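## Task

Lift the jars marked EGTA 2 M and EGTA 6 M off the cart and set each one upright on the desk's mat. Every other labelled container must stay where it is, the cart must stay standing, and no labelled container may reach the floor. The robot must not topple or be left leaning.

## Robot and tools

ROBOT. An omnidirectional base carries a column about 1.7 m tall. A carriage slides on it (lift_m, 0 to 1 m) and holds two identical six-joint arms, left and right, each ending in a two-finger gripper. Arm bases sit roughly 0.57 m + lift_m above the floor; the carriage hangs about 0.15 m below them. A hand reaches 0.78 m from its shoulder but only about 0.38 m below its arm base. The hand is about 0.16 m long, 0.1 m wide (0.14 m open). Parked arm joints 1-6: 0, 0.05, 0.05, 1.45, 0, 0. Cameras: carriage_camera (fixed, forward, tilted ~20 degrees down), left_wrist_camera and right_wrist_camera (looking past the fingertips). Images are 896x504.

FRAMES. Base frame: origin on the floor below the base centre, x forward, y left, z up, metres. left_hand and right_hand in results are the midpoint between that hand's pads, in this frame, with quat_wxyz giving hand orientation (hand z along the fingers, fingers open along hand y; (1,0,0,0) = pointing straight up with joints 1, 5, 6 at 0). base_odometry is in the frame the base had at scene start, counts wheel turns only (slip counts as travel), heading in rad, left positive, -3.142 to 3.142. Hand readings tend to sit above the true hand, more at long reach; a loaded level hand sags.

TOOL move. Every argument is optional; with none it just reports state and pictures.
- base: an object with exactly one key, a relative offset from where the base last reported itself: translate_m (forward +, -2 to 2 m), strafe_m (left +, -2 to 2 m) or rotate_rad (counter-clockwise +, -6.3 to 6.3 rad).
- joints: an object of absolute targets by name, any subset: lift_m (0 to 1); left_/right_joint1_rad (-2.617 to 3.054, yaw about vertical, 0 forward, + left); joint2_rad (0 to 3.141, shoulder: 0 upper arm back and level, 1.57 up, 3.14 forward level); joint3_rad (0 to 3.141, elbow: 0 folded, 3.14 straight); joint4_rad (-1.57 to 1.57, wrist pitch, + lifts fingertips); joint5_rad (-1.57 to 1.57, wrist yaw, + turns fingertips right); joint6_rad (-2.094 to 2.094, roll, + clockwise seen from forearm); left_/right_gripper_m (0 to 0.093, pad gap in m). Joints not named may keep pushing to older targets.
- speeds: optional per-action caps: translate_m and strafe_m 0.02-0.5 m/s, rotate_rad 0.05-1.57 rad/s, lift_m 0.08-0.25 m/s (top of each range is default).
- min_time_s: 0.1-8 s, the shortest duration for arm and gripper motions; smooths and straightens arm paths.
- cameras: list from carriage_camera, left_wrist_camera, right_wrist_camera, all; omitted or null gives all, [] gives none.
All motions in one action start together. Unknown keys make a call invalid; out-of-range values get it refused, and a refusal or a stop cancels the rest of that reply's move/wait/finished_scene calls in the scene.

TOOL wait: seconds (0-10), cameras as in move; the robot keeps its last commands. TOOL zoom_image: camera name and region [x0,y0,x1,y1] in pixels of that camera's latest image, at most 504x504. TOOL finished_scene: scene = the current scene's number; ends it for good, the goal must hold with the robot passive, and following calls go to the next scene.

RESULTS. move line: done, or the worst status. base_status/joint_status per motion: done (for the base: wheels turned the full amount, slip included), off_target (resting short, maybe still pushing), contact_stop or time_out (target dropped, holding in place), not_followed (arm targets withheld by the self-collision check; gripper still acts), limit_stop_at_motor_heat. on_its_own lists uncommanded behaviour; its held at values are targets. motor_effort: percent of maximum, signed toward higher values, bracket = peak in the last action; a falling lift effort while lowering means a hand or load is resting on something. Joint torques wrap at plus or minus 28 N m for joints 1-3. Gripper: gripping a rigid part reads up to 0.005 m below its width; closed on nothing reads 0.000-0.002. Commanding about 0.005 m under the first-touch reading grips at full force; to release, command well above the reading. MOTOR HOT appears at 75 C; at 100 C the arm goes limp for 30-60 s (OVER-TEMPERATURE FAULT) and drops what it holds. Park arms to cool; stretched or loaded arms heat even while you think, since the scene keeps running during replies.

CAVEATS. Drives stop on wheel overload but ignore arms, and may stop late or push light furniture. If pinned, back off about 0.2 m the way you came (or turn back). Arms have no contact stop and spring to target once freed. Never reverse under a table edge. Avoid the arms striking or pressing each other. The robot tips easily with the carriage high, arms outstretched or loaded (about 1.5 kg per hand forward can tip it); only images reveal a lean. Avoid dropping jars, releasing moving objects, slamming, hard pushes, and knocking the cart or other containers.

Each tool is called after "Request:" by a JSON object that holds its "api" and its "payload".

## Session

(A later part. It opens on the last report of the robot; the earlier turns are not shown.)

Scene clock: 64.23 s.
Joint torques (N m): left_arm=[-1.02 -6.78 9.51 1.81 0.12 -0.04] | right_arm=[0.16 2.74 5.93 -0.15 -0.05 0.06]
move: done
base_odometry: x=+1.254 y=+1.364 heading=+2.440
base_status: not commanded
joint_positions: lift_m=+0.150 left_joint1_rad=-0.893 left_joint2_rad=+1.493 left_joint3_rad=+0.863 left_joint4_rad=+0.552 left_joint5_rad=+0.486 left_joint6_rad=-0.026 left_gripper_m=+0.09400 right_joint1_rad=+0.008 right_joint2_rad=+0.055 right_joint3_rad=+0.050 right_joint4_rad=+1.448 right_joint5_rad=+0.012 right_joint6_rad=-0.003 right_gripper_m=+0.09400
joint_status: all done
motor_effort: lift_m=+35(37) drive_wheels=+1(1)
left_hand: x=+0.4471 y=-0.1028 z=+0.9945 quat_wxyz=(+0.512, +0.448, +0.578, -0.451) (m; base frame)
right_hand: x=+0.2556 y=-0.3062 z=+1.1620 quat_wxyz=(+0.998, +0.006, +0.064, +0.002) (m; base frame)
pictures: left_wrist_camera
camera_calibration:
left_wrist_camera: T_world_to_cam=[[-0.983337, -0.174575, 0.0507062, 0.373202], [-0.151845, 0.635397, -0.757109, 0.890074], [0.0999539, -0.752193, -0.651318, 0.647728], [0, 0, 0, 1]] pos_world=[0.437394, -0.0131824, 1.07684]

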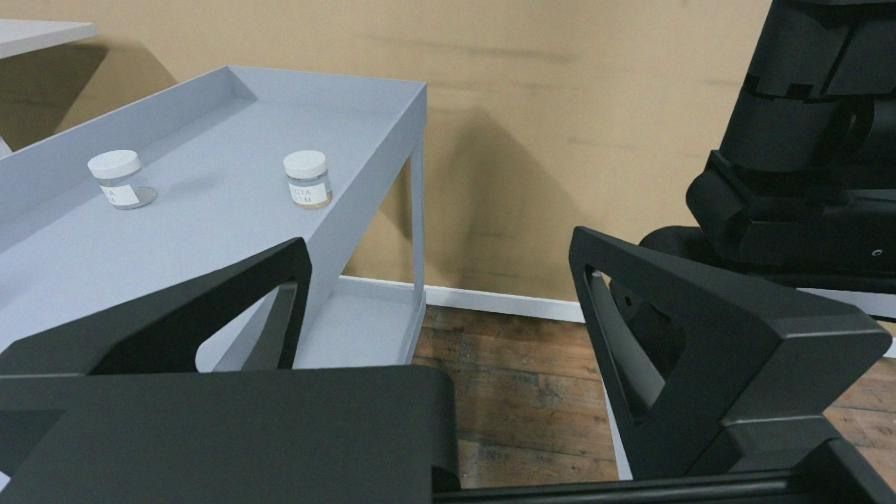

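Request:
{"api": "move", "payload": {"joints": {"left_joint1_rad": 0.0, "left_joint5_rad": 0.5}, "min_time_s": 1.5, "cameras": []}}

Request:
{"api": "move", "payload": {"joints": {"left_joint2_rad": 2.3, "left_joint3_rad": 1.9, "left_joint4_rad": 0.4, "left_joint5_rad": 1.2}, "min_time_s": 2.5, "cameras": ["left_wrist_camera"]}}

Scene clock: 67.30 s.
Joint torques (N m): left_arm=[-0.05 -6.79 9.5 1.82 0.11 -0.04] | right_arm=[0.17 2.73 5.94 -0.15 -0.05 0.06]
move: done
base_odometry: x=+1.254 y=+1.364 heading=+2.440
base_status: not commanded
joint_positions: lift_m=+0.150 left_joint1_rad=-0.005 left_joint2_rad=+1.493 left_joint3_rad=+0.863 left_joint4_rad=+0.551 left_joint5_rad=+0.493 left_joint6_rad=-0.026 left_gripper_m=+0.09401 right_joint1_rad=+0.008 right_joint2_rad=+0.055 right_joint3_rad=+0.050 right_joint4_rad=+1.448 right_joint5_rad=+0.012 right_joint6_rad=-0.003 right_gripper_m=+0.09400
joint_status: all done
motor_effort: lift_m=+37(37) drive_wheels=+1(4)
left_hand: x=+0.6796 y=+0.2209 z=+0.9943 quat_wxyz=(+0.655, +0.158, +0.714, -0.189) (m; base frame)
right_hand: x=+0.2556 y=-0.3062 z=+1.1620 quat_wxyz=(+0.998, +0.006, +0.064, +0.002) (m; base frame)
pictures: none
No camera images: "cameras" was empty.

Scene clock: 70.10 s.
Joint torques (N m): left_arm=[-0.02 -13.93 9.44 1.43 0.11 -0.04] | right_arm=[0.17 2.7 5.94 -0.15 -0.05 0.06]
move: done
base_odometry: x=+1.254 y=+1.364 heading=+2.440
base_status: not commanded
joint_positions: lift_m=+0.150 left_joint1_rad=-0.005 left_joint2_rad=+2.288 left_joint3_rad=+1.863 left_joint4_rad=+0.404 left_joint5_rad=+1.187 left_joint6_rad=-0.026 left_gripper_m=+0.09401 right_joint1_rad=+0.008 right_joint2_rad=+0.055 right_joint3_rad=+0.050 right_joint4_rad=+1.448 right_joint5_rad=+0.012 right_joint6_rad=-0.003 right_gripper_m=+0.09400
joint_status: all done
motor_effort: lift_m=+36(36) drive_wheels=+1(1)
left_hand: x=+0.8017 y=+0.1423 z=+0.9945 quat_wxyz=(+0.574, +0.385, +0.597, -0.408) (m; base frame)
right_hand: x=+0.2556 y=-0.3062 z=+1.1620 quat_wxyz=(+0.998, +0.006, +0.064, +0.002) (m; base frame)
pictures: left_wrist_camera
camera_calibration:
left_wrist_camera: T_world_to_cam=[[-0.934789, -0.353727, 0.0323467, 0.769493], [-0.23804, 0.556257, -0.796188, 0.907447], [0.26364, -0.751968, -0.604184, 0.618587], [0, 0, 0, 1]] pos_world=[0.772238, 0.232575, 1.07135]

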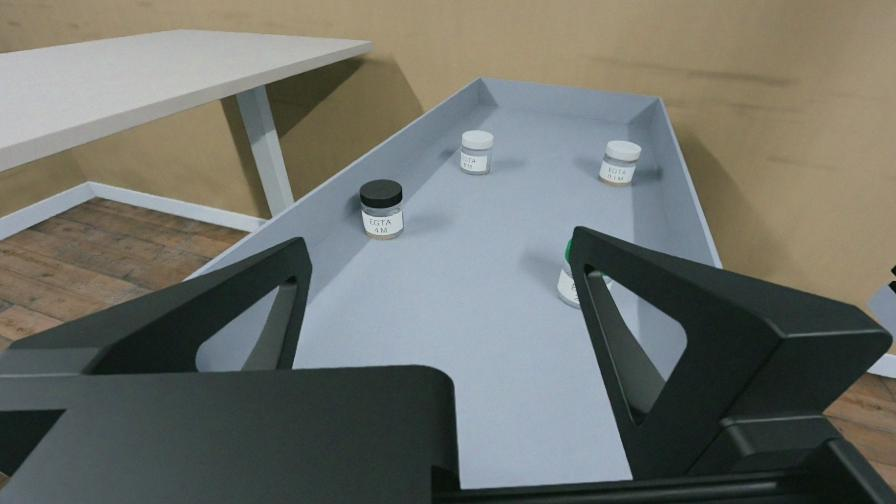

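Request:
{"api": "zoom_image", "payload": {"camera": "left_wrist_camera", "region": [350, 175, 414, 245]}}

Request:
{"api": "zoom_image", "payload": {"camera": "left_wrist_camera", "region": [454, 125, 504, 180]}}

Request:
{"api": "zoom_image", "payload": {"camera": "left_wrist_camera", "region": [594, 135, 648, 190]}}

Scaled by 7.200.

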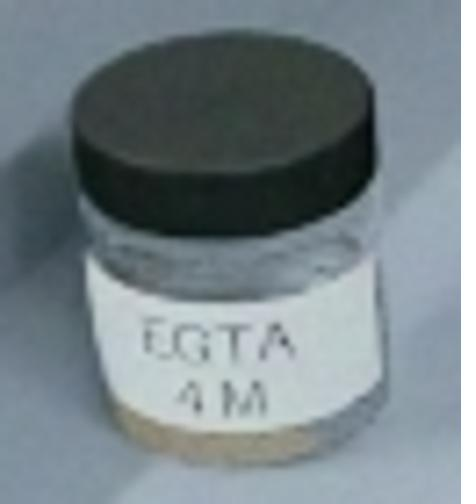

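Scaled by 9.164.

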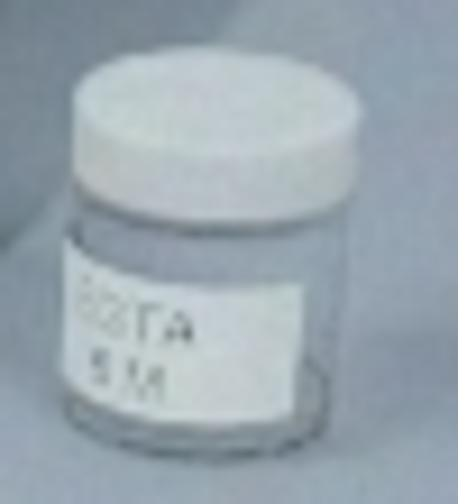

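Scaled by 9.164.

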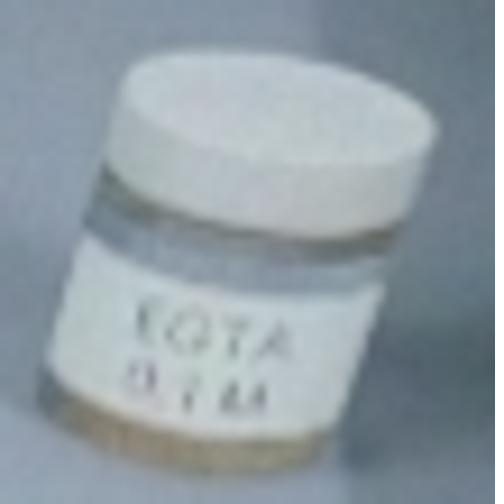

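Request:
{"api": "move", "payload": {"joints": {"lift_m": 0.42}, "cameras": []}}

Request:
{"api": "move", "payload": {"joints": {"left_joint2_rad": 0.05, "left_joint3_rad": 0.05, "left_joint4_rad": 1.45, "left_joint5_rad": 0.0, "left_joint6_rad": 0.0}, "min_time_s": 2.5, "cameras": []}}

Request:
{"api": "move", "payload": {"base": {"strafe_m": -0.25}, "cameras": []}}

Request:
{"api": "move", "payload": {"base": {"translate_m": 0.17}, "speeds": {"translate_m": 0.15}, "cameras": ["carriage_camera"]}}

Request:
{"api": "zoom_image", "payload": {"camera": "carriage_camera", "region": [300, 280, 652, 478]}}

Scene clock: 75.43 s.
Joint torques (N m): left_arm=[-0.03 -15.99 8.39 1.52 0.13 -0.03] | right_arm=[0.18 2.78 6.06 -0.15 -0.05 0.06]
move: done
base_odometry: x=+1.254 y=+1.364 heading=+2.440
base_status: not commanded
joint_positions: lift_m=+0.420 left_joint1_rad=-0.005 left_joint2_rad=+2.306 left_joint3_rad=+1.876 left_joint4_rad=+0.396 left_joint5_rad=+1.189 left_joint6_rad=-0.026 left_gripper_m=+0.09401 right_joint1_rad=+0.008 right_joint2_rad=+0.054 right_joint3_rad=+0.049 right_joint4_rad=+1.448 right_joint5_rad=+0.012 right_joint6_rad=-0.003 right_gripper_m=+0.09400
joint_status: all done
motor_effort: lift_m=+42(51) drive_wheels=+1(1)
left_hand: x=+0.8045 y=+0.1421 z=+1.2576 quat_wxyz=(+0.569, +0.383, +0.600, -0.412) (m; base frame)
right_hand: x=+0.2557 y=-0.3062 z=+1.4312 quat_wxyz=(+0.998, +0.006, +0.064, +0.002) (m; base frame)
pictures: none
No camera images: "cameras" was empty.

Scene clock: 78.27 s.
Joint torques (N m): left_arm=[-0.03 3.4 3.9 -0.19 -0.16 0.11] | right_arm=[0.17 2.77 6.05 -0.14 -0.05 0.06]
move: done
base_odometry: x=+1.254 y=+1.364 heading=+2.440
base_status: not commanded
joint_positions: lift_m=+0.420 left_joint1_rad=-0.005 left_joint2_rad=+0.057 left_joint3_rad=+0.061 left_joint4_rad=+1.439 left_joint5_rad=+0.014 left_joint6_rad=-0.016 left_gripper_m=+0.09402 right_joint1_rad=+0.008 right_joint2_rad=+0.054 right_joint3_rad=+0.049 right_joint4_rad=+1.448 right_joint5_rad=+0.012 right_joint6_rad=-0.003 right_gripper_m=+0.09400
joint_status: all done
motor_effort: lift_m=+42(42) drive_wheels=+1(1)
left_hand: x=+0.2550 y=+0.3019 z=+1.4343 quat_wxyz=(+0.998, +0.007, +0.064, -0.011) (m; base frame)
right_hand: x=+0.2557 y=-0.3062 z=+1.4312 quat_wxyz=(+0.998, +0.006, +0.064, +0.002) (m; base frame)
pictures: none
No camera images: "cameras" was empty.

Scene clock: 80.67 s.
Joint torques (N m): left_arm=[-0.32 3.4 3.89 -0.22 -0.1 0.1] | right_arm=[0.12 2.8 6.04 -0.16 -0.05 0.06]
move: done
base_odometry: x=+1.415 y=+1.555 heading=+2.440
base_status: done
joint_positions: lift_m=+0.420 left_joint1_rad=-0.004 left_joint2_rad=+0.057 left_joint3_rad=+0.061 left_joint4_rad=+1.441 left_joint5_rad=+0.010 left_joint6_rad=-0.015 left_gripper_m=+0.09401 right_joint1_rad=+0.008 right_joint2_rad=+0.054 right_joint3_rad=+0.049 right_joint4_rad=+1.448 right_joint5_rad=+0.012 right_joint6_rad=-0.003 right_gripper_m=+0.09400
joint_status: not commanded
motor_effort: lift_m=+42(42) drive_wheels=+0(16)
left_hand: x=+0.2544 y=+0.3026 z=+1.4344 quat_wxyz=(+0.998, +0.005, +0.063, -0.009) (m; base frame)
right_hand: x=+0.2557 y=-0.3061 z=+1.4312 quat_wxyz=(+0.998, +0.005, +0.064, +0.002) (m; base frame)
pictures: none
No camera images: "cameras" was empty.

Scene clock: 82.80 s.
Joint torques (N m): left_arm=[-0.13 3.44 3.92 -0.29 -0.1 0.1] | right_arm=[0.13 2.85 5.94 -0.14 -0.05 0.06]
move: done
base_odometry: x=+1.286 y=+1.665 heading=+2.440
base_status: done
joint_positions: lift_m=+0.420 left_joint1_rad=-0.004 left_joint2_rad=+0.057 left_joint3_rad=+0.061 left_joint4_rad=+1.447 left_joint5_rad=+0.010 left_joint6_rad=-0.015 left_gripper_m=+0.09401 right_joint1_rad=+0.008 right_joint2_rad=+0.054 right_joint3_rad=+0.049 right_joint4_rad=+1.448 right_joint5_rad=+0.012 right_joint6_rad=-0.003 right_gripper_m=+0.09400
joint_status: not commanded
motor_effort: lift_m=+41(42) drive_wheels=+6(19)
left_hand: x=+0.2530 y=+0.3026 z=+1.4346 quat_wxyz=(+0.998, +0.005, +0.060, -0.009) (m; base frame)
right_hand: x=+0.2555 y=-0.3061 z=+1.4312 quat_wxyz=(+0.998, +0.005, +0.064, +0.002) (m; base frame)
pictures: carriage_camera
camera_calibration:
carriage_camera: T_world_to_cam=[[-0.0301167, -0.999264, -0.0237735, 0.0374499], [-0.352417, 0.0328724, -0.935266, 1.37149], [0.935359, -0.0197889, -0.353147, 0.375661], [0, 0, 0, 1]] pos_world=[0.133088, -0.000228057, 1.41627]

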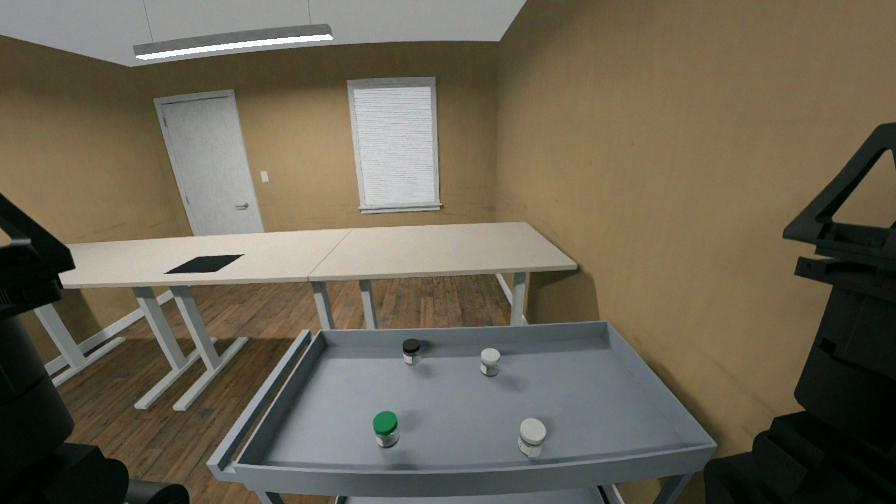

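Scaled by 1.432.

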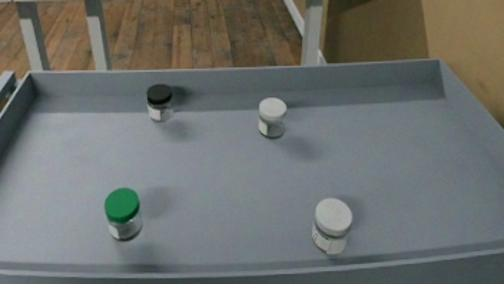

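Request:
{"api": "move", "payload": {"joints": {"lift_m": 0.57, "left_joint1_rad": -0.435, "right_joint1_rad": 0.301}, "cameras": []}}

Request:
{"api": "move", "payload": {"joints": {"left_joint2_rad": 2.494, "left_joint3_rad": 1.077, "left_joint4_rad": 0.067}, "min_time_s": 3, "cameras": ["carriage_camera", "left_wrist_camera"]}}

Scene clock: 86.30 s.
Joint torques (N m): left_arm=[-1.02 3.77 4.34 -0.28 -0.1 0.09] | right_arm=[0.8 2.8 6.04 -0.16 -0.05 0.06]
move: done
base_odometry: x=+1.286 y=+1.665 heading=+2.440
base_status: not commanded
joint_positions: lift_m=+0.570 left_joint1_rad=-0.428 left_joint2_rad=+0.053 left_joint3_rad=+0.056 left_joint4_rad=+1.447 left_joint5_rad=+0.010 left_joint6_rad=-0.014 left_gripper_m=+0.09402 right_joint1_rad=+0.295 right_joint2_rad=+0.054 right_joint3_rad=+0.049 right_joint4_rad=+1.448 right_joint5_rad=+0.012 right_joint6_rad=-0.003 right_gripper_m=+0.09400
joint_status: all done
motor_effort: lift_m=+43(51) drive_wheels=+6(6)
left_hand: x=+0.2500 y=+0.2899 z=+1.5830 quat_wxyz=(+0.974, +0.017, +0.058, -0.219) (m; base frame)
right_hand: x=+0.2547 y=-0.2967 z=+1.5811 quat_wxyz=(+0.987, -0.004, +0.064, +0.145) (m; base frame)
pictures: none
No camera images: "cameras" was empty.

Scene clock: 89.63 s.
Joint torques (N m): left_arm=[-1.03 -11.15 4.44 0.59 -0.08 0.1] | right_arm=[0.8 2.77 6.04 -0.17 -0.05 0.06]
move: done
base_odometry: x=+1.286 y=+1.665 heading=+2.440
base_status: not commanded
joint_positions: lift_m=+0.570 left_joint1_rad=-0.428 left_joint2_rad=+2.486 left_joint3_rad=+1.058 left_joint4_rad=+0.076 left_joint5_rad=+0.010 left_joint6_rad=-0.014 left_gripper_m=+0.09402 right_joint1_rad=+0.295 right_joint2_rad=+0.054 right_joint3_rad=+0.049 right_joint4_rad=+1.448 right_joint5_rad=+0.012 right_joint6_rad=-0.003 right_gripper_m=+0.09400
joint_status: all done
motor_effort: lift_m=+42(43) drive_wheels=+6(7)
left_hand: x=+0.5644 y=+0.1464 z=+0.9512 quat_wxyz=(+0.105, +0.205, +0.973, -0.029) (m; base frame)
right_hand: x=+0.2547 y=-0.2967 z=+1.5811 quat_wxyz=(+0.987, -0.004, +0.064, +0.145) (m; base frame)
pictures: carriage_camera, left_wrist_camera
camera_calibration:
carriage_camera: T_world_to_cam=[[-0.0301167, -0.999264, -0.0237735, 0.0410144], [-0.352417, 0.0328724, -0.935266, 1.51173], [0.935359, -0.0197889, -0.353147, 0.428611], [0, 0, 0, 1]] pos_world=[0.133088, -0.000228057, 1.5662]
left_wrist_camera: T_world_to_cam=[[-0.419908, -0.907149, 0.027543, 0.34558], [-0.822528, 0.393214, 0.41089, 0.0197826], [-0.383568, 0.149881, -0.911269, 1.18341], [0, 0, 0, 1]] pos_world=[0.615304, 0.128343, 1.06076]

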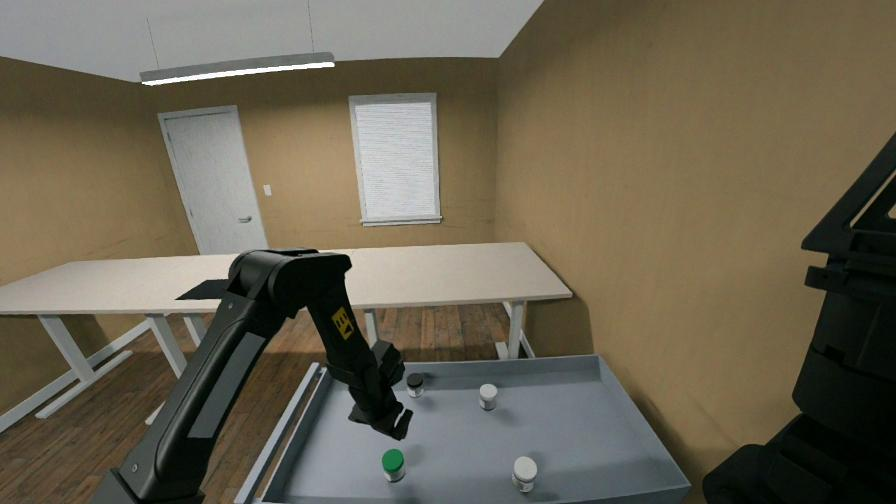

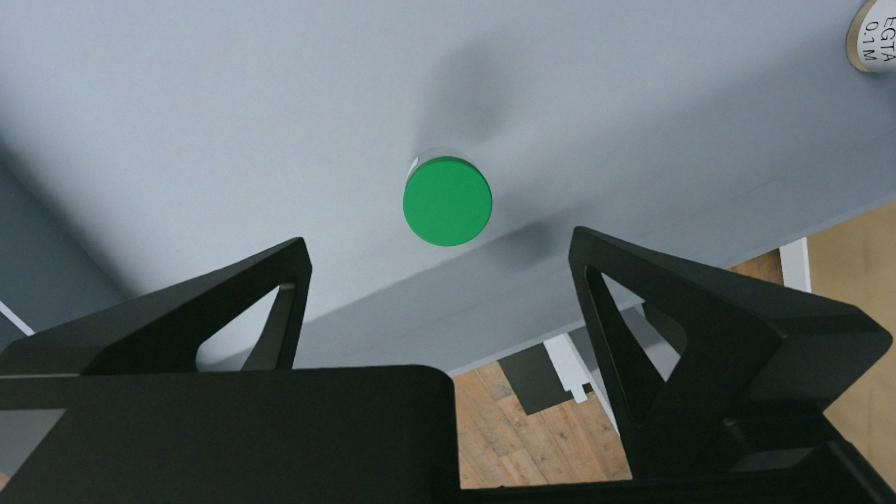

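Request:
{"api": "move", "payload": {"joints": {"left_joint2_rad": 2.472, "left_joint3_rad": 1.01, "left_joint4_rad": 0.116}, "min_time_s": 1, "cameras": []}}

Request:
{"api": "move", "payload": {"joints": {"right_joint2_rad": 2.0, "right_joint3_rad": 1.5, "right_joint4_rad": -0.645}, "min_time_s": 2.5, "cameras": []}}

Request:
{"api": "move", "payload": {"joints": {"right_joint2_rad": 3.04, "right_joint3_rad": 2.4, "right_joint4_rad": -0.645}, "min_time_s": 2.5}}

Scene clock: 92.77 s.
Joint torques (N m): left_arm=[-1.03 -13.01 1.92 0.88 -0.08 0.09] | right_arm=[0.81 2.77 6.02 -0.17 -0.05 0.06]
move: done
base_odometry: x=+1.286 y=+1.665 heading=+2.440
base_status: not commanded
joint_positions: lift_m=+0.570 left_joint1_rad=-0.428 left_joint2_rad=+2.486 left_joint3_rad=+1.019 left_joint4_rad=+0.101 left_joint5_rad=+0.010 left_joint6_rad=-0.014 left_gripper_m=+0.09402 right_joint1_rad=+0.295 right_joint2_rad=+0.054 right_joint3_rad=+0.049 right_joint4_rad=+1.448 right_joint5_rad=+0.012 right_joint6_rad=-0.003 right_gripper_m=+0.09400
joint_status: all done
motor_effort: lift_m=+42(43) drive_wheels=+6(6)
left_hand: x=+0.5530 y=+0.1517 z=+0.9470 quat_wxyz=(+0.098, +0.205, +0.973, -0.027) (m; base frame)
right_hand: x=+0.2547 y=-0.2967 z=+1.5811 quat_wxyz=(+0.987, -0.004, +0.064, +0.145) (m; base frame)
pictures: none
No camera images: "cameras" was empty.

Scene clock: 95.67 s.
Joint torques (N m): left_arm=[-1.03 -13.01 1.95 0.79 -0.07 0.1] | right_arm=[0.79 -9.11 9.31 1.38 -0.02 0.06]
move: done
base_odometry: x=+1.286 y=+1.665 heading=+2.440
base_status: not commanded
joint_positions: lift_m=+0.570 left_joint1_rad=-0.428 left_joint2_rad=+2.486 left_joint3_rad=+1.019 left_joint4_rad=+0.106 left_joint5_rad=+0.009 left_joint6_rad=-0.014 left_gripper_m=+0.09402 right_joint1_rad=+0.295 right_joint2_rad=+1.989 right_joint3_rad=+1.476 right_joint4_rad=-0.631 right_joint5_rad=+0.012 right_joint6_rad=-0.003 right_gripper_m=+0.09400
joint_status: all done
motor_effort: lift_m=+42(43) drive_wheels=+6(7)
left_hand: x=+0.5541 y=+0.1513 z=+0.9473 quat_wxyz=(+0.101, +0.205, +0.973, -0.027) (m; base frame)
right_hand: x=+0.6744 y=-0.1691 z=+1.2139 quat_wxyz=(+0.210, -0.144, +0.967, +0.025) (m; base frame)
pictures: none
No camera images: "cameras" was empty.

Scene clock: 98.47 s.
Joint torques (N m): left_arm=[-1.03 -13.03 1.94 0.79 -0.07 0.1] | right_arm=[0.84 -13.03 8.61 1.15 -0.03 0.07]
move: done
base_odometry: x=+1.286 y=+1.665 heading=+2.440
base_status: not commanded
joint_positions: lift_m=+0.570 left_joint1_rad=-0.428 left_joint2_rad=+2.486 left_joint3_rad=+1.019 left_joint4_rad=+0.106 left_joint5_rad=+0.009 left_joint6_rad=-0.014 left_gripper_m=+0.09402 right_joint1_rad=+0.295 right_joint2_rad=+3.023 right_joint3_rad=+2.377 right_joint4_rad=-0.645 right_joint5_rad=+0.012 right_joint6_rad=-0.003 right_gripper_m=+0.09400
joint_status: all done
motor_effort: lift_m=+42(43) drive_wheels=+7(7)
left_hand: x=+0.5541 y=+0.1513 z=+0.9473 quat_wxyz=(+0.101, +0.205, +0.973, -0.027) (m; base frame)
right_hand: x=+0.7797 y=-0.1371 z=+0.9595 quat_wxyz=(+0.139, -0.146, +0.979, +0.015) (m; base frame)
pictures: carriage_camera, left_wrist_camera, right_wrist_camera
camera_calibration:
carriage_camera: T_world_to_cam=[[-0.0301167, -0.999264, -0.0237735, 0.0410144], [-0.352417, 0.0328724, -0.935266, 1.51173], [0.935359, -0.0197889, -0.353147, 0.428611], [0, 0, 0, 1]] pos_world=[0.133088, -0.000228057, 1.5662]
left_wrist_camera: T_world_to_cam=[[-0.419543, -0.907338, 0.0268453, 0.346247], [-0.819263, 0.391222, 0.41923, 0.0016336], [-0.390886, 0.153892, -0.907483, 1.17499], [0, 0, 0, 1]] pos_world=[0.605891, 0.132703, 1.0563]
right_wrist_camera: T_world_to_cam=[[0.22656, -0.973988, 0.00426635, -0.310226], [-0.928312, -0.214606, 0.303613, 0.409909], [-0.2948, -0.0727472, -0.952786, 1.2571], [0, 0, 0, 1]] pos_world=[0.821401, -0.122737, 1.07461]

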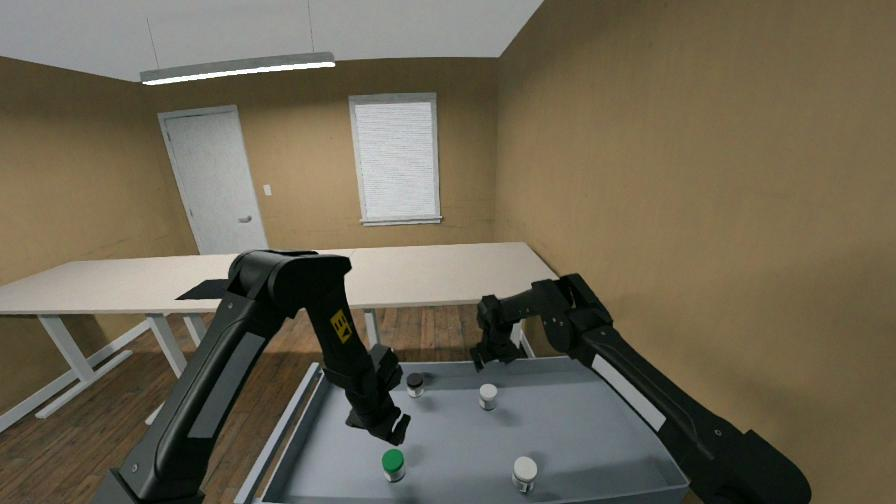

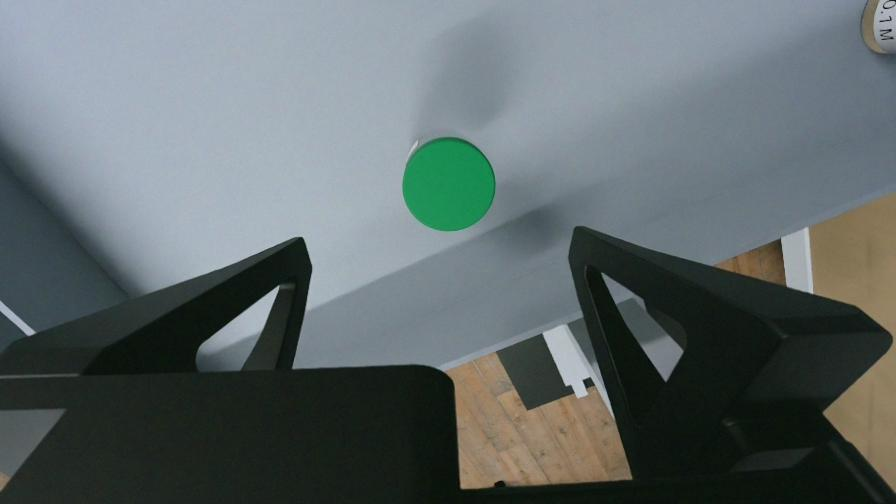

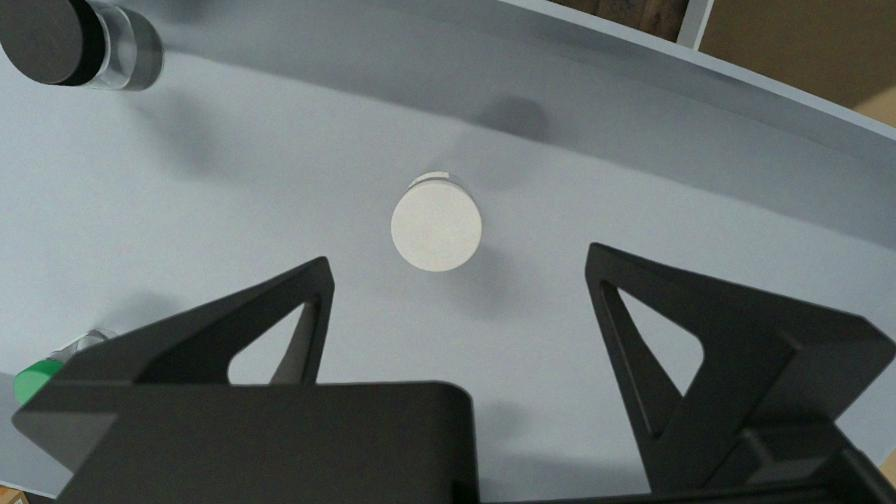

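Request:
{"api": "move", "payload": {"joints": {"right_joint1_rad": 0.325, "right_joint2_rad": 2.958, "right_joint3_rad": 2.2, "right_joint4_rad": -0.54}, "min_time_s": 1.5, "cameras": ["right_wrist_camera"]}}

Scene clock: 101.60 s.
Joint torques (N m): left_arm=[-1.03 -13.01 1.94 0.79 -0.07 0.09] | right_arm=[0.79 -18.18 5.52 1.15 -0.03 0.06]
move: done
base_odometry: x=+1.286 y=+1.665 heading=+2.440
base_status: not commanded
joint_positions: lift_m=+0.570 left_joint1_rad=-0.428 left_joint2_rad=+2.486 left_joint3_rad=+1.019 left_joint4_rad=+0.106 left_joint5_rad=+0.009 left_joint6_rad=-0.014 left_gripper_m=+0.09402 right_joint1_rad=+0.319 right_joint2_rad=+3.004 right_joint3_rad=+2.206 right_joint4_rad=-0.554 right_joint5_rad=+0.012 right_joint6_rad=-0.003 right_gripper_m=+0.09400
joint_status: all done
motor_effort: lift_m=+42(43) drive_wheels=+7(7)
left_hand: x=+0.5541 y=+0.1513 z=+0.9473 quat_wxyz=(+0.101, +0.205, +0.973, -0.027) (m; base frame)
right_hand: x=+0.7446 y=-0.1340 z=+0.9273 quat_wxyz=(+0.109, -0.159, +0.981, +0.012) (m; base frame)
pictures: right_wrist_camera
camera_calibration:
right_wrist_camera: T_world_to_cam=[[0.250256, -0.968145, 0.00823338, -0.319628], [-0.904013, -0.230617, 0.359968, 0.315265], [-0.346602, -0.0975272, -0.932928, 1.23315], [0, 0, 0, 1]] pos_world=[0.792405, -0.116475, 1.03959]

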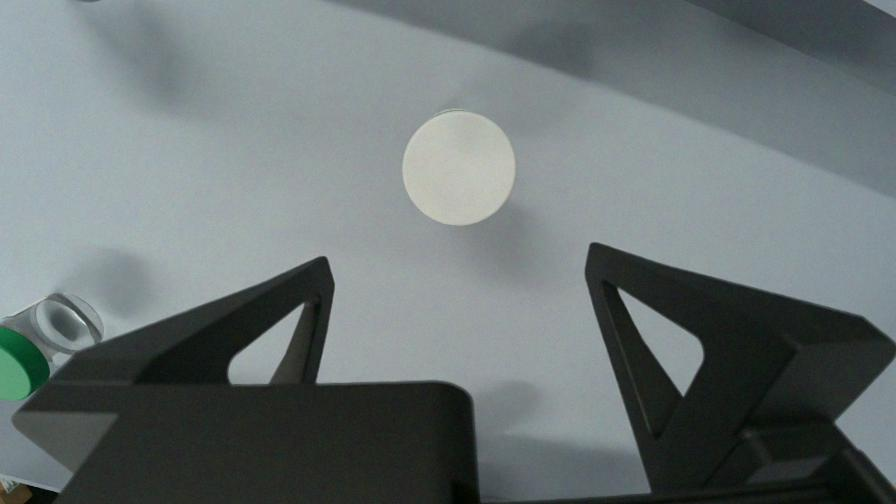

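Request:
{"api": "move", "payload": {"joints": {"right_joint2_rad": 2.9, "right_joint3_rad": 2.19, "right_joint4_rad": -0.52}, "min_time_s": 1.5, "cameras": ["right_wrist_camera"]}}

Scene clock: 103.80 s.
Joint torques (N m): left_arm=[-1.03 -13.01 1.94 0.79 -0.07 0.09] | right_arm=[0.83 -18.52 5.75 1.34 -0.03 0.06]
move: done
base_odometry: x=+1.286 y=+1.665 heading=+2.440
base_status: not commanded
joint_positions: lift_m=+0.570 left_joint1_rad=-0.428 left_joint2_rad=+2.486 left_joint3_rad=+1.019 left_joint4_rad=+0.106 left_joint5_rad=+0.009 left_joint6_rad=-0.014 left_gripper_m=+0.09402 right_joint1_rad=+0.319 right_joint2_rad=+2.948 right_joint3_rad=+2.197 right_joint4_rad=-0.533 right_joint5_rad=+0.012 right_joint6_rad=-0.003 right_gripper_m=+0.09400
joint_status: all done
motor_effort: lift_m=+43(43) drive_wheels=+7(7)
left_hand: x=+0.5541 y=+0.1513 z=+0.9473 quat_wxyz=(+0.101, +0.205, +0.973, -0.027) (m; base frame)
right_hand: x=+0.7630 y=-0.1279 z=+0.9561 quat_wxyz=(+0.142, -0.158, +0.977, +0.017) (m; base frame)
pictures: right_wrist_camera
camera_calibration:
right_wrist_camera: T_world_to_cam=[[0.249874, -0.968271, 0.00381029, -0.314079], [-0.924845, -0.237499, 0.297079, 0.398108], [-0.286748, -0.0777562, -0.954845, 1.24483], [0, 0, 0, 1]] pos_world=[0.80362, -0.112771, 1.07155]

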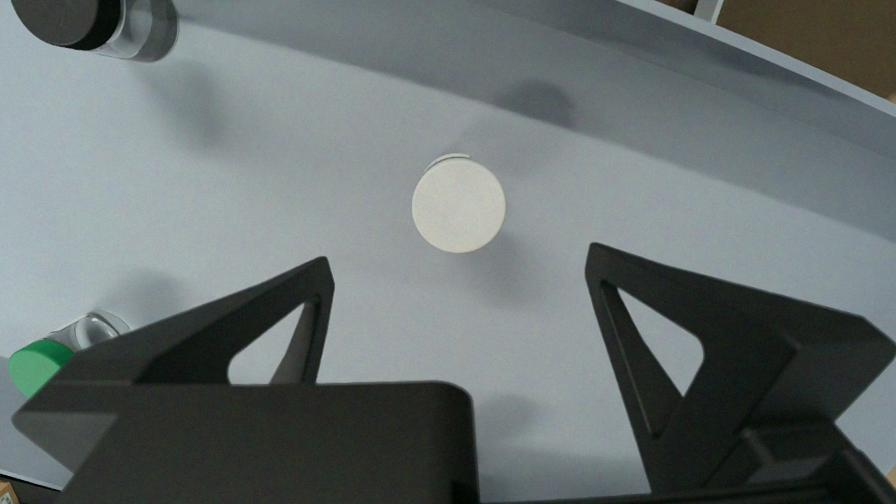

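Request:
{"api": "move", "payload": {"joints": {"lift_m": 0.415}, "speeds": {"lift_m": 0.1}}}

Scene clock: 106.43 s.
Joint torques (N m): left_arm=[-1.01 -12.98 2.09 0.76 -0.07 0.1] | right_arm=[0.85 -17.32 5.96 1.26 0.01 0.05]
move: done
base_odometry: x=+1.286 y=+1.665 heading=+2.440
base_status: not commanded
joint_positions: lift_m=+0.415 left_joint1_rad=-0.428 left_joint2_rad=+2.486 left_joint3_rad=+1.017 left_joint4_rad=+0.109 left_joint5_rad=+0.009 left_joint6_rad=-0.014 left_gripper_m=+0.09402 right_joint1_rad=+0.319 right_joint2_rad=+2.933 right_joint3_rad=+2.196 right_joint4_rad=-0.522 right_joint5_rad=+0.008 right_joint6_rad=-0.002 right_gripper_m=+0.09400
joint_status: all done
motor_effort: lift_m=+35(37) drive_wheels=-2(7)
left_hand: x=+0.5542 y=+0.1513 z=+0.7928 quat_wxyz=(+0.102, +0.205, +0.973, -0.028) (m; base frame)
right_hand: x=+0.7690 y=-0.1253 z=+0.8100 quat_wxyz=(+0.153, -0.157, +0.975, +0.021) (m; base frame)
pictures: carriage_camera, left_wrist_camera, right_wrist_camera
camera_calibration:
carriage_camera: T_world_to_cam=[[-0.0301167, -0.999264, -0.0237735, 0.0373442], [-0.352417, 0.0328724, -0.935266, 1.36734], [0.935359, -0.0197889, -0.353147, 0.374091], [0, 0, 0, 1]] pos_world=[0.133088, -0.000228057, 1.41182]
left_wrist_camera: T_world_to_cam=[[-0.41959, -0.907317, 0.0268357, 0.350423], [-0.819989, 0.391553, 0.417498, 0.0681127], [-0.389311, 0.153173, -0.908282, 1.0347], [0, 0, 0, 1]] pos_world=[0.605706, 0.132787, 0.901961]
right_wrist_camera: T_world_to_cam=[[0.249528, -0.968366, -0.00187765, -0.307576], [-0.931083, -0.240453, 0.274348, 0.470495], [-0.266121, -0.0667094, -0.961629, 1.09822], [0, 0, 0, 1]] pos_world=[0.807079, -0.111453, 0.926426]

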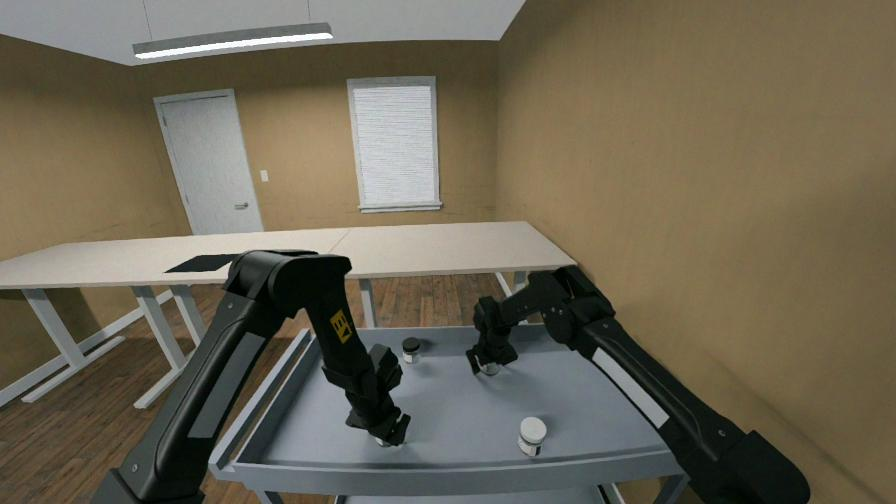

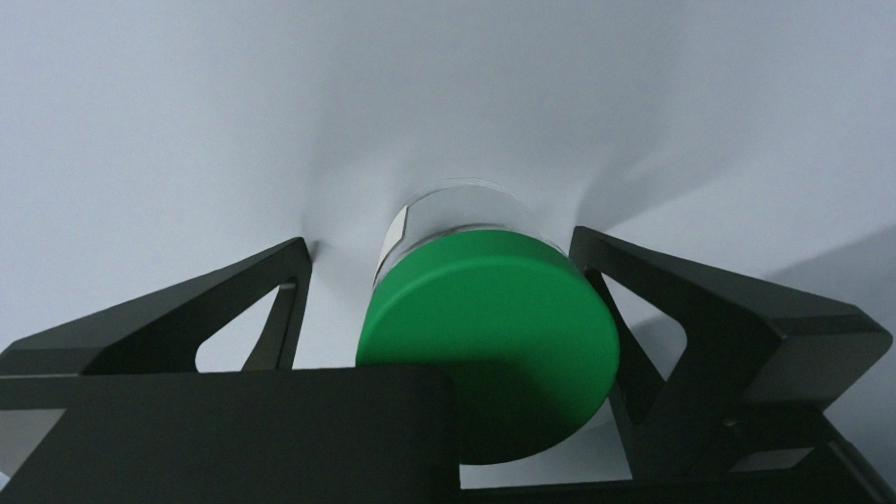

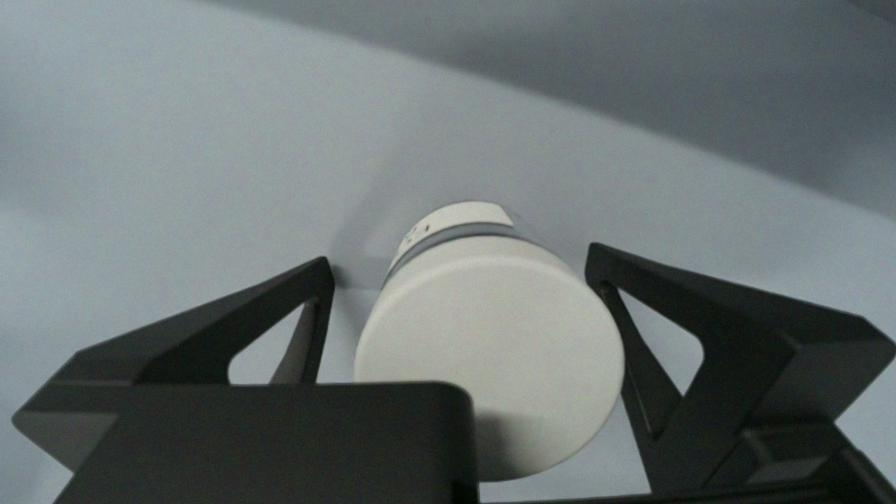

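Request:
{"api": "move", "payload": {"joints": {"left_joint1_rad": -0.462, "right_joint1_rad": 0.303}, "min_time_s": 1, "cameras": ["left_wrist_camera", "right_wrist_camera"]}}

Scene clock: 108.23 s.
Joint torques (N m): left_arm=[-1.07 -13 2.1 0.76 -0.07 0.1] | right_arm=[-0.31 -17.32 5.96 1.26 0.01 0.05]
move: done
base_odometry: x=+1.286 y=+1.665 heading=+2.440
base_status: not commanded
joint_positions: lift_m=+0.415 left_joint1_rad=-0.455 left_joint2_rad=+2.486 left_joint3_rad=+1.017 left_joint4_rad=+0.109 left_joint5_rad=+0.009 left_joint6_rad=-0.014 left_gripper_m=+0.09402 right_joint1_rad=+0.308 right_joint2_rad=+2.933 right_joint3_rad=+2.196 right_joint4_rad=-0.522 right_joint5_rad=+0.008 right_joint6_rad=-0.002 right_gripper_m=+0.09400
joint_status: all done
motor_effort: lift_m=+35(35) drive_wheels=-2(6)
left_hand: x=+0.5499 y=+0.1423 z=+0.7928 quat_wxyz=(+0.101, +0.218, +0.970, -0.029) (m; base frame)
right_hand: x=+0.7709 y=-0.1313 z=+0.8100 quat_wxyz=(+0.153, -0.152, +0.976, +0.020) (m; base frame)
pictures: left_wrist_camera, right_wrist_camera
camera_calibration:
left_wrist_camera: T_world_to_cam=[[-0.444007, -0.895621, 0.0268357, 0.352295], [-0.809084, 0.413616, 0.417498, 0.058971], [-0.38502, 0.16366, -0.908282, 1.03056], [0, 0, 0, 1]] pos_world=[0.600919, 0.122471, 0.901961]
right_wrist_camera: T_world_to_cam=[[0.2388, -0.971067, -0.00187765, -0.306012], [-0.933686, -0.230138, 0.274348, 0.474213], [-0.266843, -0.0637613, -0.961629, 1.09928], [0, 0, 0, 1]] pos_world=[0.809177, -0.117932, 0.926426]

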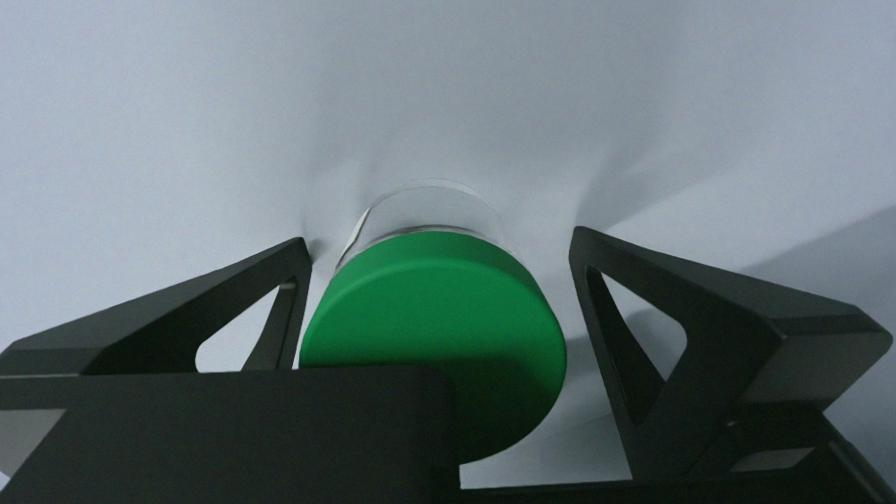

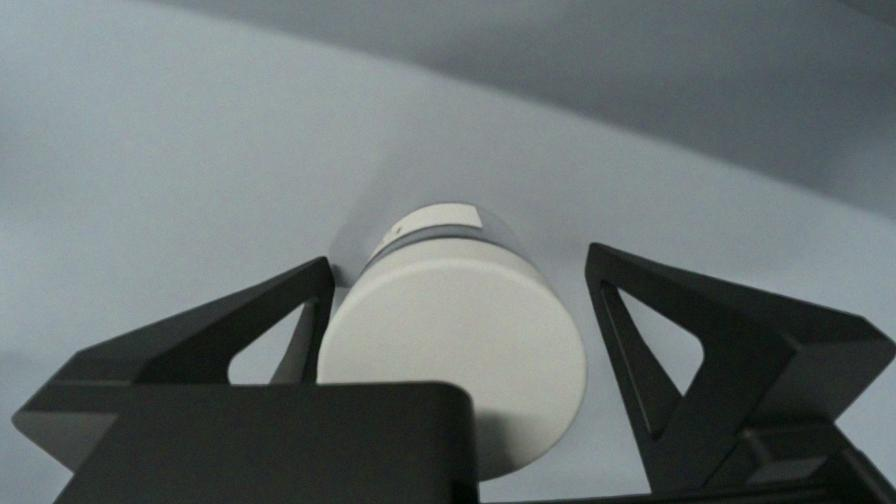

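Request:
{"api": "move", "payload": {"joints": {"left_gripper_m": 0.05, "right_gripper_m": 0.05}, "min_time_s": 4, "cameras": ["left_wrist_camera", "right_wrist_camera"]}}

Scene clock: 113.00 s.
Joint torques (N m): left_arm=[-1.01 -12.98 2.11 0.76 -0.07 0.09] | right_arm=[-0.28 -17.29 5.96 1.26 0.01 0.05]
move: off_target
base_odometry: x=+1.286 y=+1.665 heading=+2.440
base_status: not commanded
joint_positions: lift_m=+0.415 left_joint1_rad=-0.455 left_joint2_rad=+2.486 left_joint3_rad=+1.017 left_joint4_rad=+0.109 left_joint5_rad=+0.009 left_joint6_rad=-0.014 left_gripper_m=+0.05389 right_joint1_rad=+0.308 right_joint2_rad=+2.933 right_joint3_rad=+2.196 right_joint4_rad=-0.522 right_joint5_rad=+0.008 right_joint6_rad=-0.002 right_gripper_m=+0.05430
joint_status: right_gripper_m off_target (ended at +0.05433, target +0.05000); the others done
motor_effort: lift_m=+35(36) drive_wheels=-2(2)
left_hand: x=+0.5499 y=+0.1425 z=+0.7928 quat_wxyz=(+0.101, +0.218, +0.970, -0.029) (m; base frame)
right_hand: x=+0.7709 y=-0.1313 z=+0.8100 quat_wxyz=(+0.153, -0.152, +0.976, +0.020) (m; base frame)
pictures: left_wrist_camera, right_wrist_camera
camera_calibration:
left_wrist_camera: T_world_to_cam=[[-0.443873, -0.89571, 0.0260899, 0.352956], [-0.809287, 0.413207, 0.417509, 0.0591303], [-0.384748, 0.164207, -0.908298, 1.03034], [0, 0, 0, 1]] pos_world=[0.600944, 0.122524, 0.901964]
right_wrist_camera: T_world_to_cam=[[0.2388, -0.971067, -0.00187765, -0.306012], [-0.933686, -0.230138, 0.274348, 0.474213], [-0.266843, -0.0637613, -0.961629, 1.09928], [0, 0, 0, 1]] pos_world=[0.809177, -0.117932, 0.926426]

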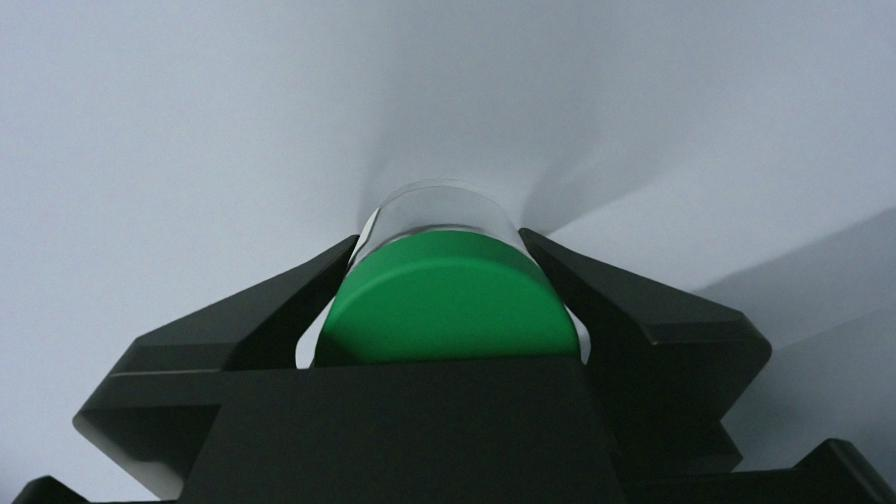

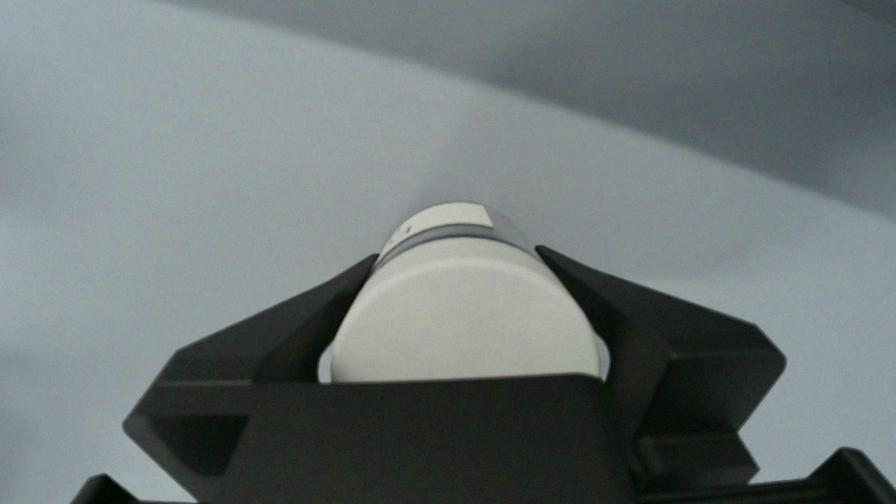

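Request:
{"api": "move", "payload": {"joints": {"lift_m": 0.62, "left_gripper_m": 0.049}, "speeds": {"lift_m": 0.1}}}

Scene clock: 115.70 s.
Joint torques (N m): left_arm=[-0.91 -12.94 2.25 0.7 -0.07 0.1] | right_arm=[-0.16 -16.91 6.35 1.27 0.01 0.05]
move: off_target
base_odometry: x=+1.286 y=+1.665 heading=+2.440
base_status: not commanded
joint_positions: lift_m=+0.620 left_joint1_rad=-0.456 left_joint2_rad=+2.486 left_joint3_rad=+1.015 left_joint4_rad=+0.110 left_joint5_rad=+0.009 left_joint6_rad=-0.014 left_gripper_m=+0.05388 right_joint1_rad=+0.308 right_joint2_rad=+2.931 right_joint3_rad=+2.189 right_joint4_rad=-0.523 right_joint5_rad=+0.008 right_joint6_rad=-0.002 right_gripper_m=+0.05430
joint_status: left_gripper_m off_target (ended at +0.05388, target +0.04900); the others done
motor_effort: lift_m=+43(51) drive_wheels=+7(8)
left_hand: x=+0.5492 y=+0.1427 z=+0.9970 quat_wxyz=(+0.101, +0.218, +0.970, -0.028) (m; base frame)
right_hand: x=+0.7691 y=-0.1319 z=+1.0136 quat_wxyz=(+0.151, -0.152, +0.977, +0.019) (m; base frame)
pictures: carriage_camera, left_wrist_camera, right_wrist_camera
camera_calibration:
carriage_camera: T_world_to_cam=[[-0.0301167, -0.999264, -0.0237735, 0.042203], [-0.352417, 0.0328724, -0.935266, 1.55848], [0.935359, -0.0197889, -0.353147, 0.446266], [0, 0, 0, 1]] pos_world=[0.133088, -0.000228057, 1.6162]
left_wrist_camera: T_world_to_cam=[[-0.444188, -0.895554, 0.0260955, 0.347632], [-0.8087, 0.413305, 0.418549, -0.0281409], [-0.385618, 0.164811, -0.907819, 1.21539], [0, 0, 0, 1]] pos_world=[0.600332, 0.122645, 1.10606]
right_wrist_camera: T_world_to_cam=[[0.238791, -0.97107, -0.00152092, -0.30611], [-0.932277, -0.22969, 0.279469, 0.410322], [-0.271733, -0.0653169, -0.960154, 1.29665], [0, 0, 0, 1]] pos_world=[0.807974, -0.118314, 1.12985]

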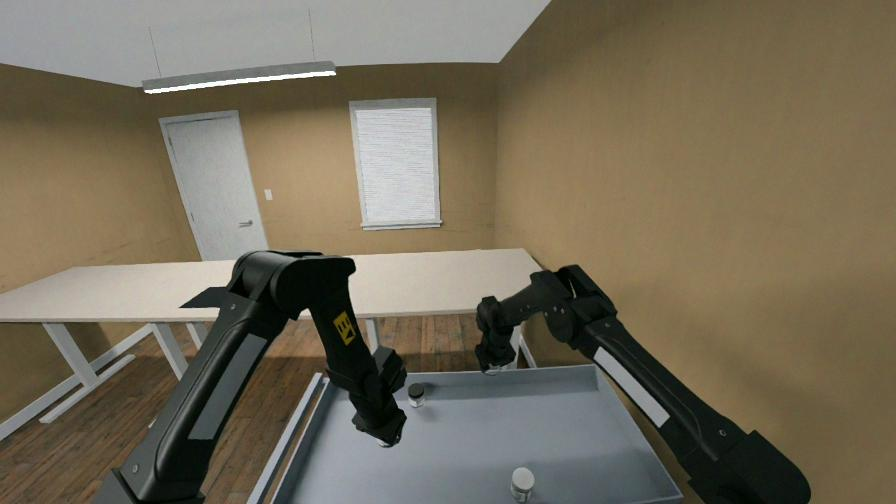

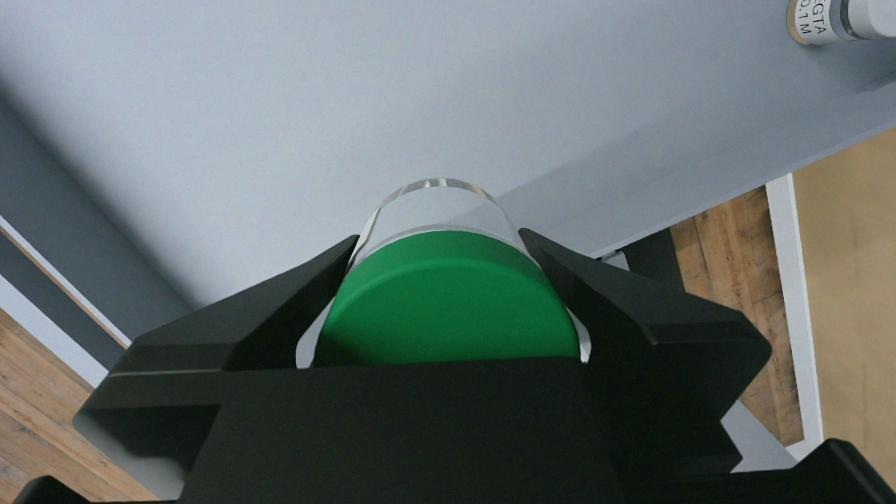

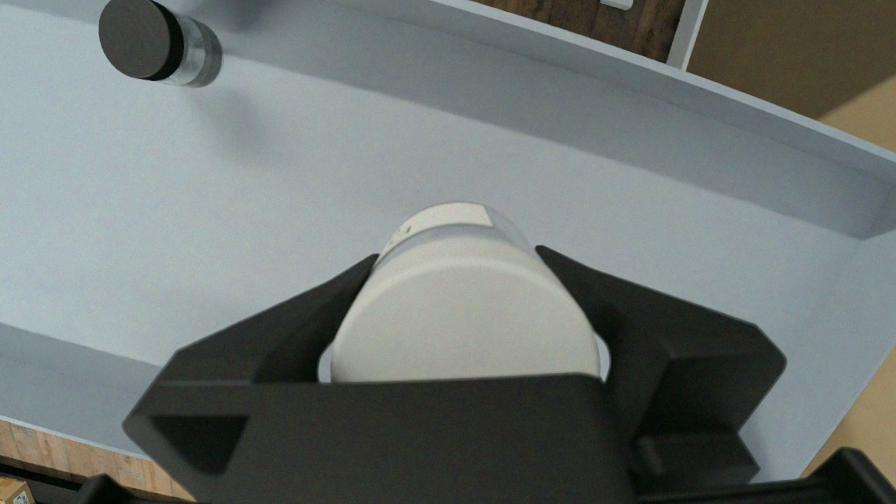

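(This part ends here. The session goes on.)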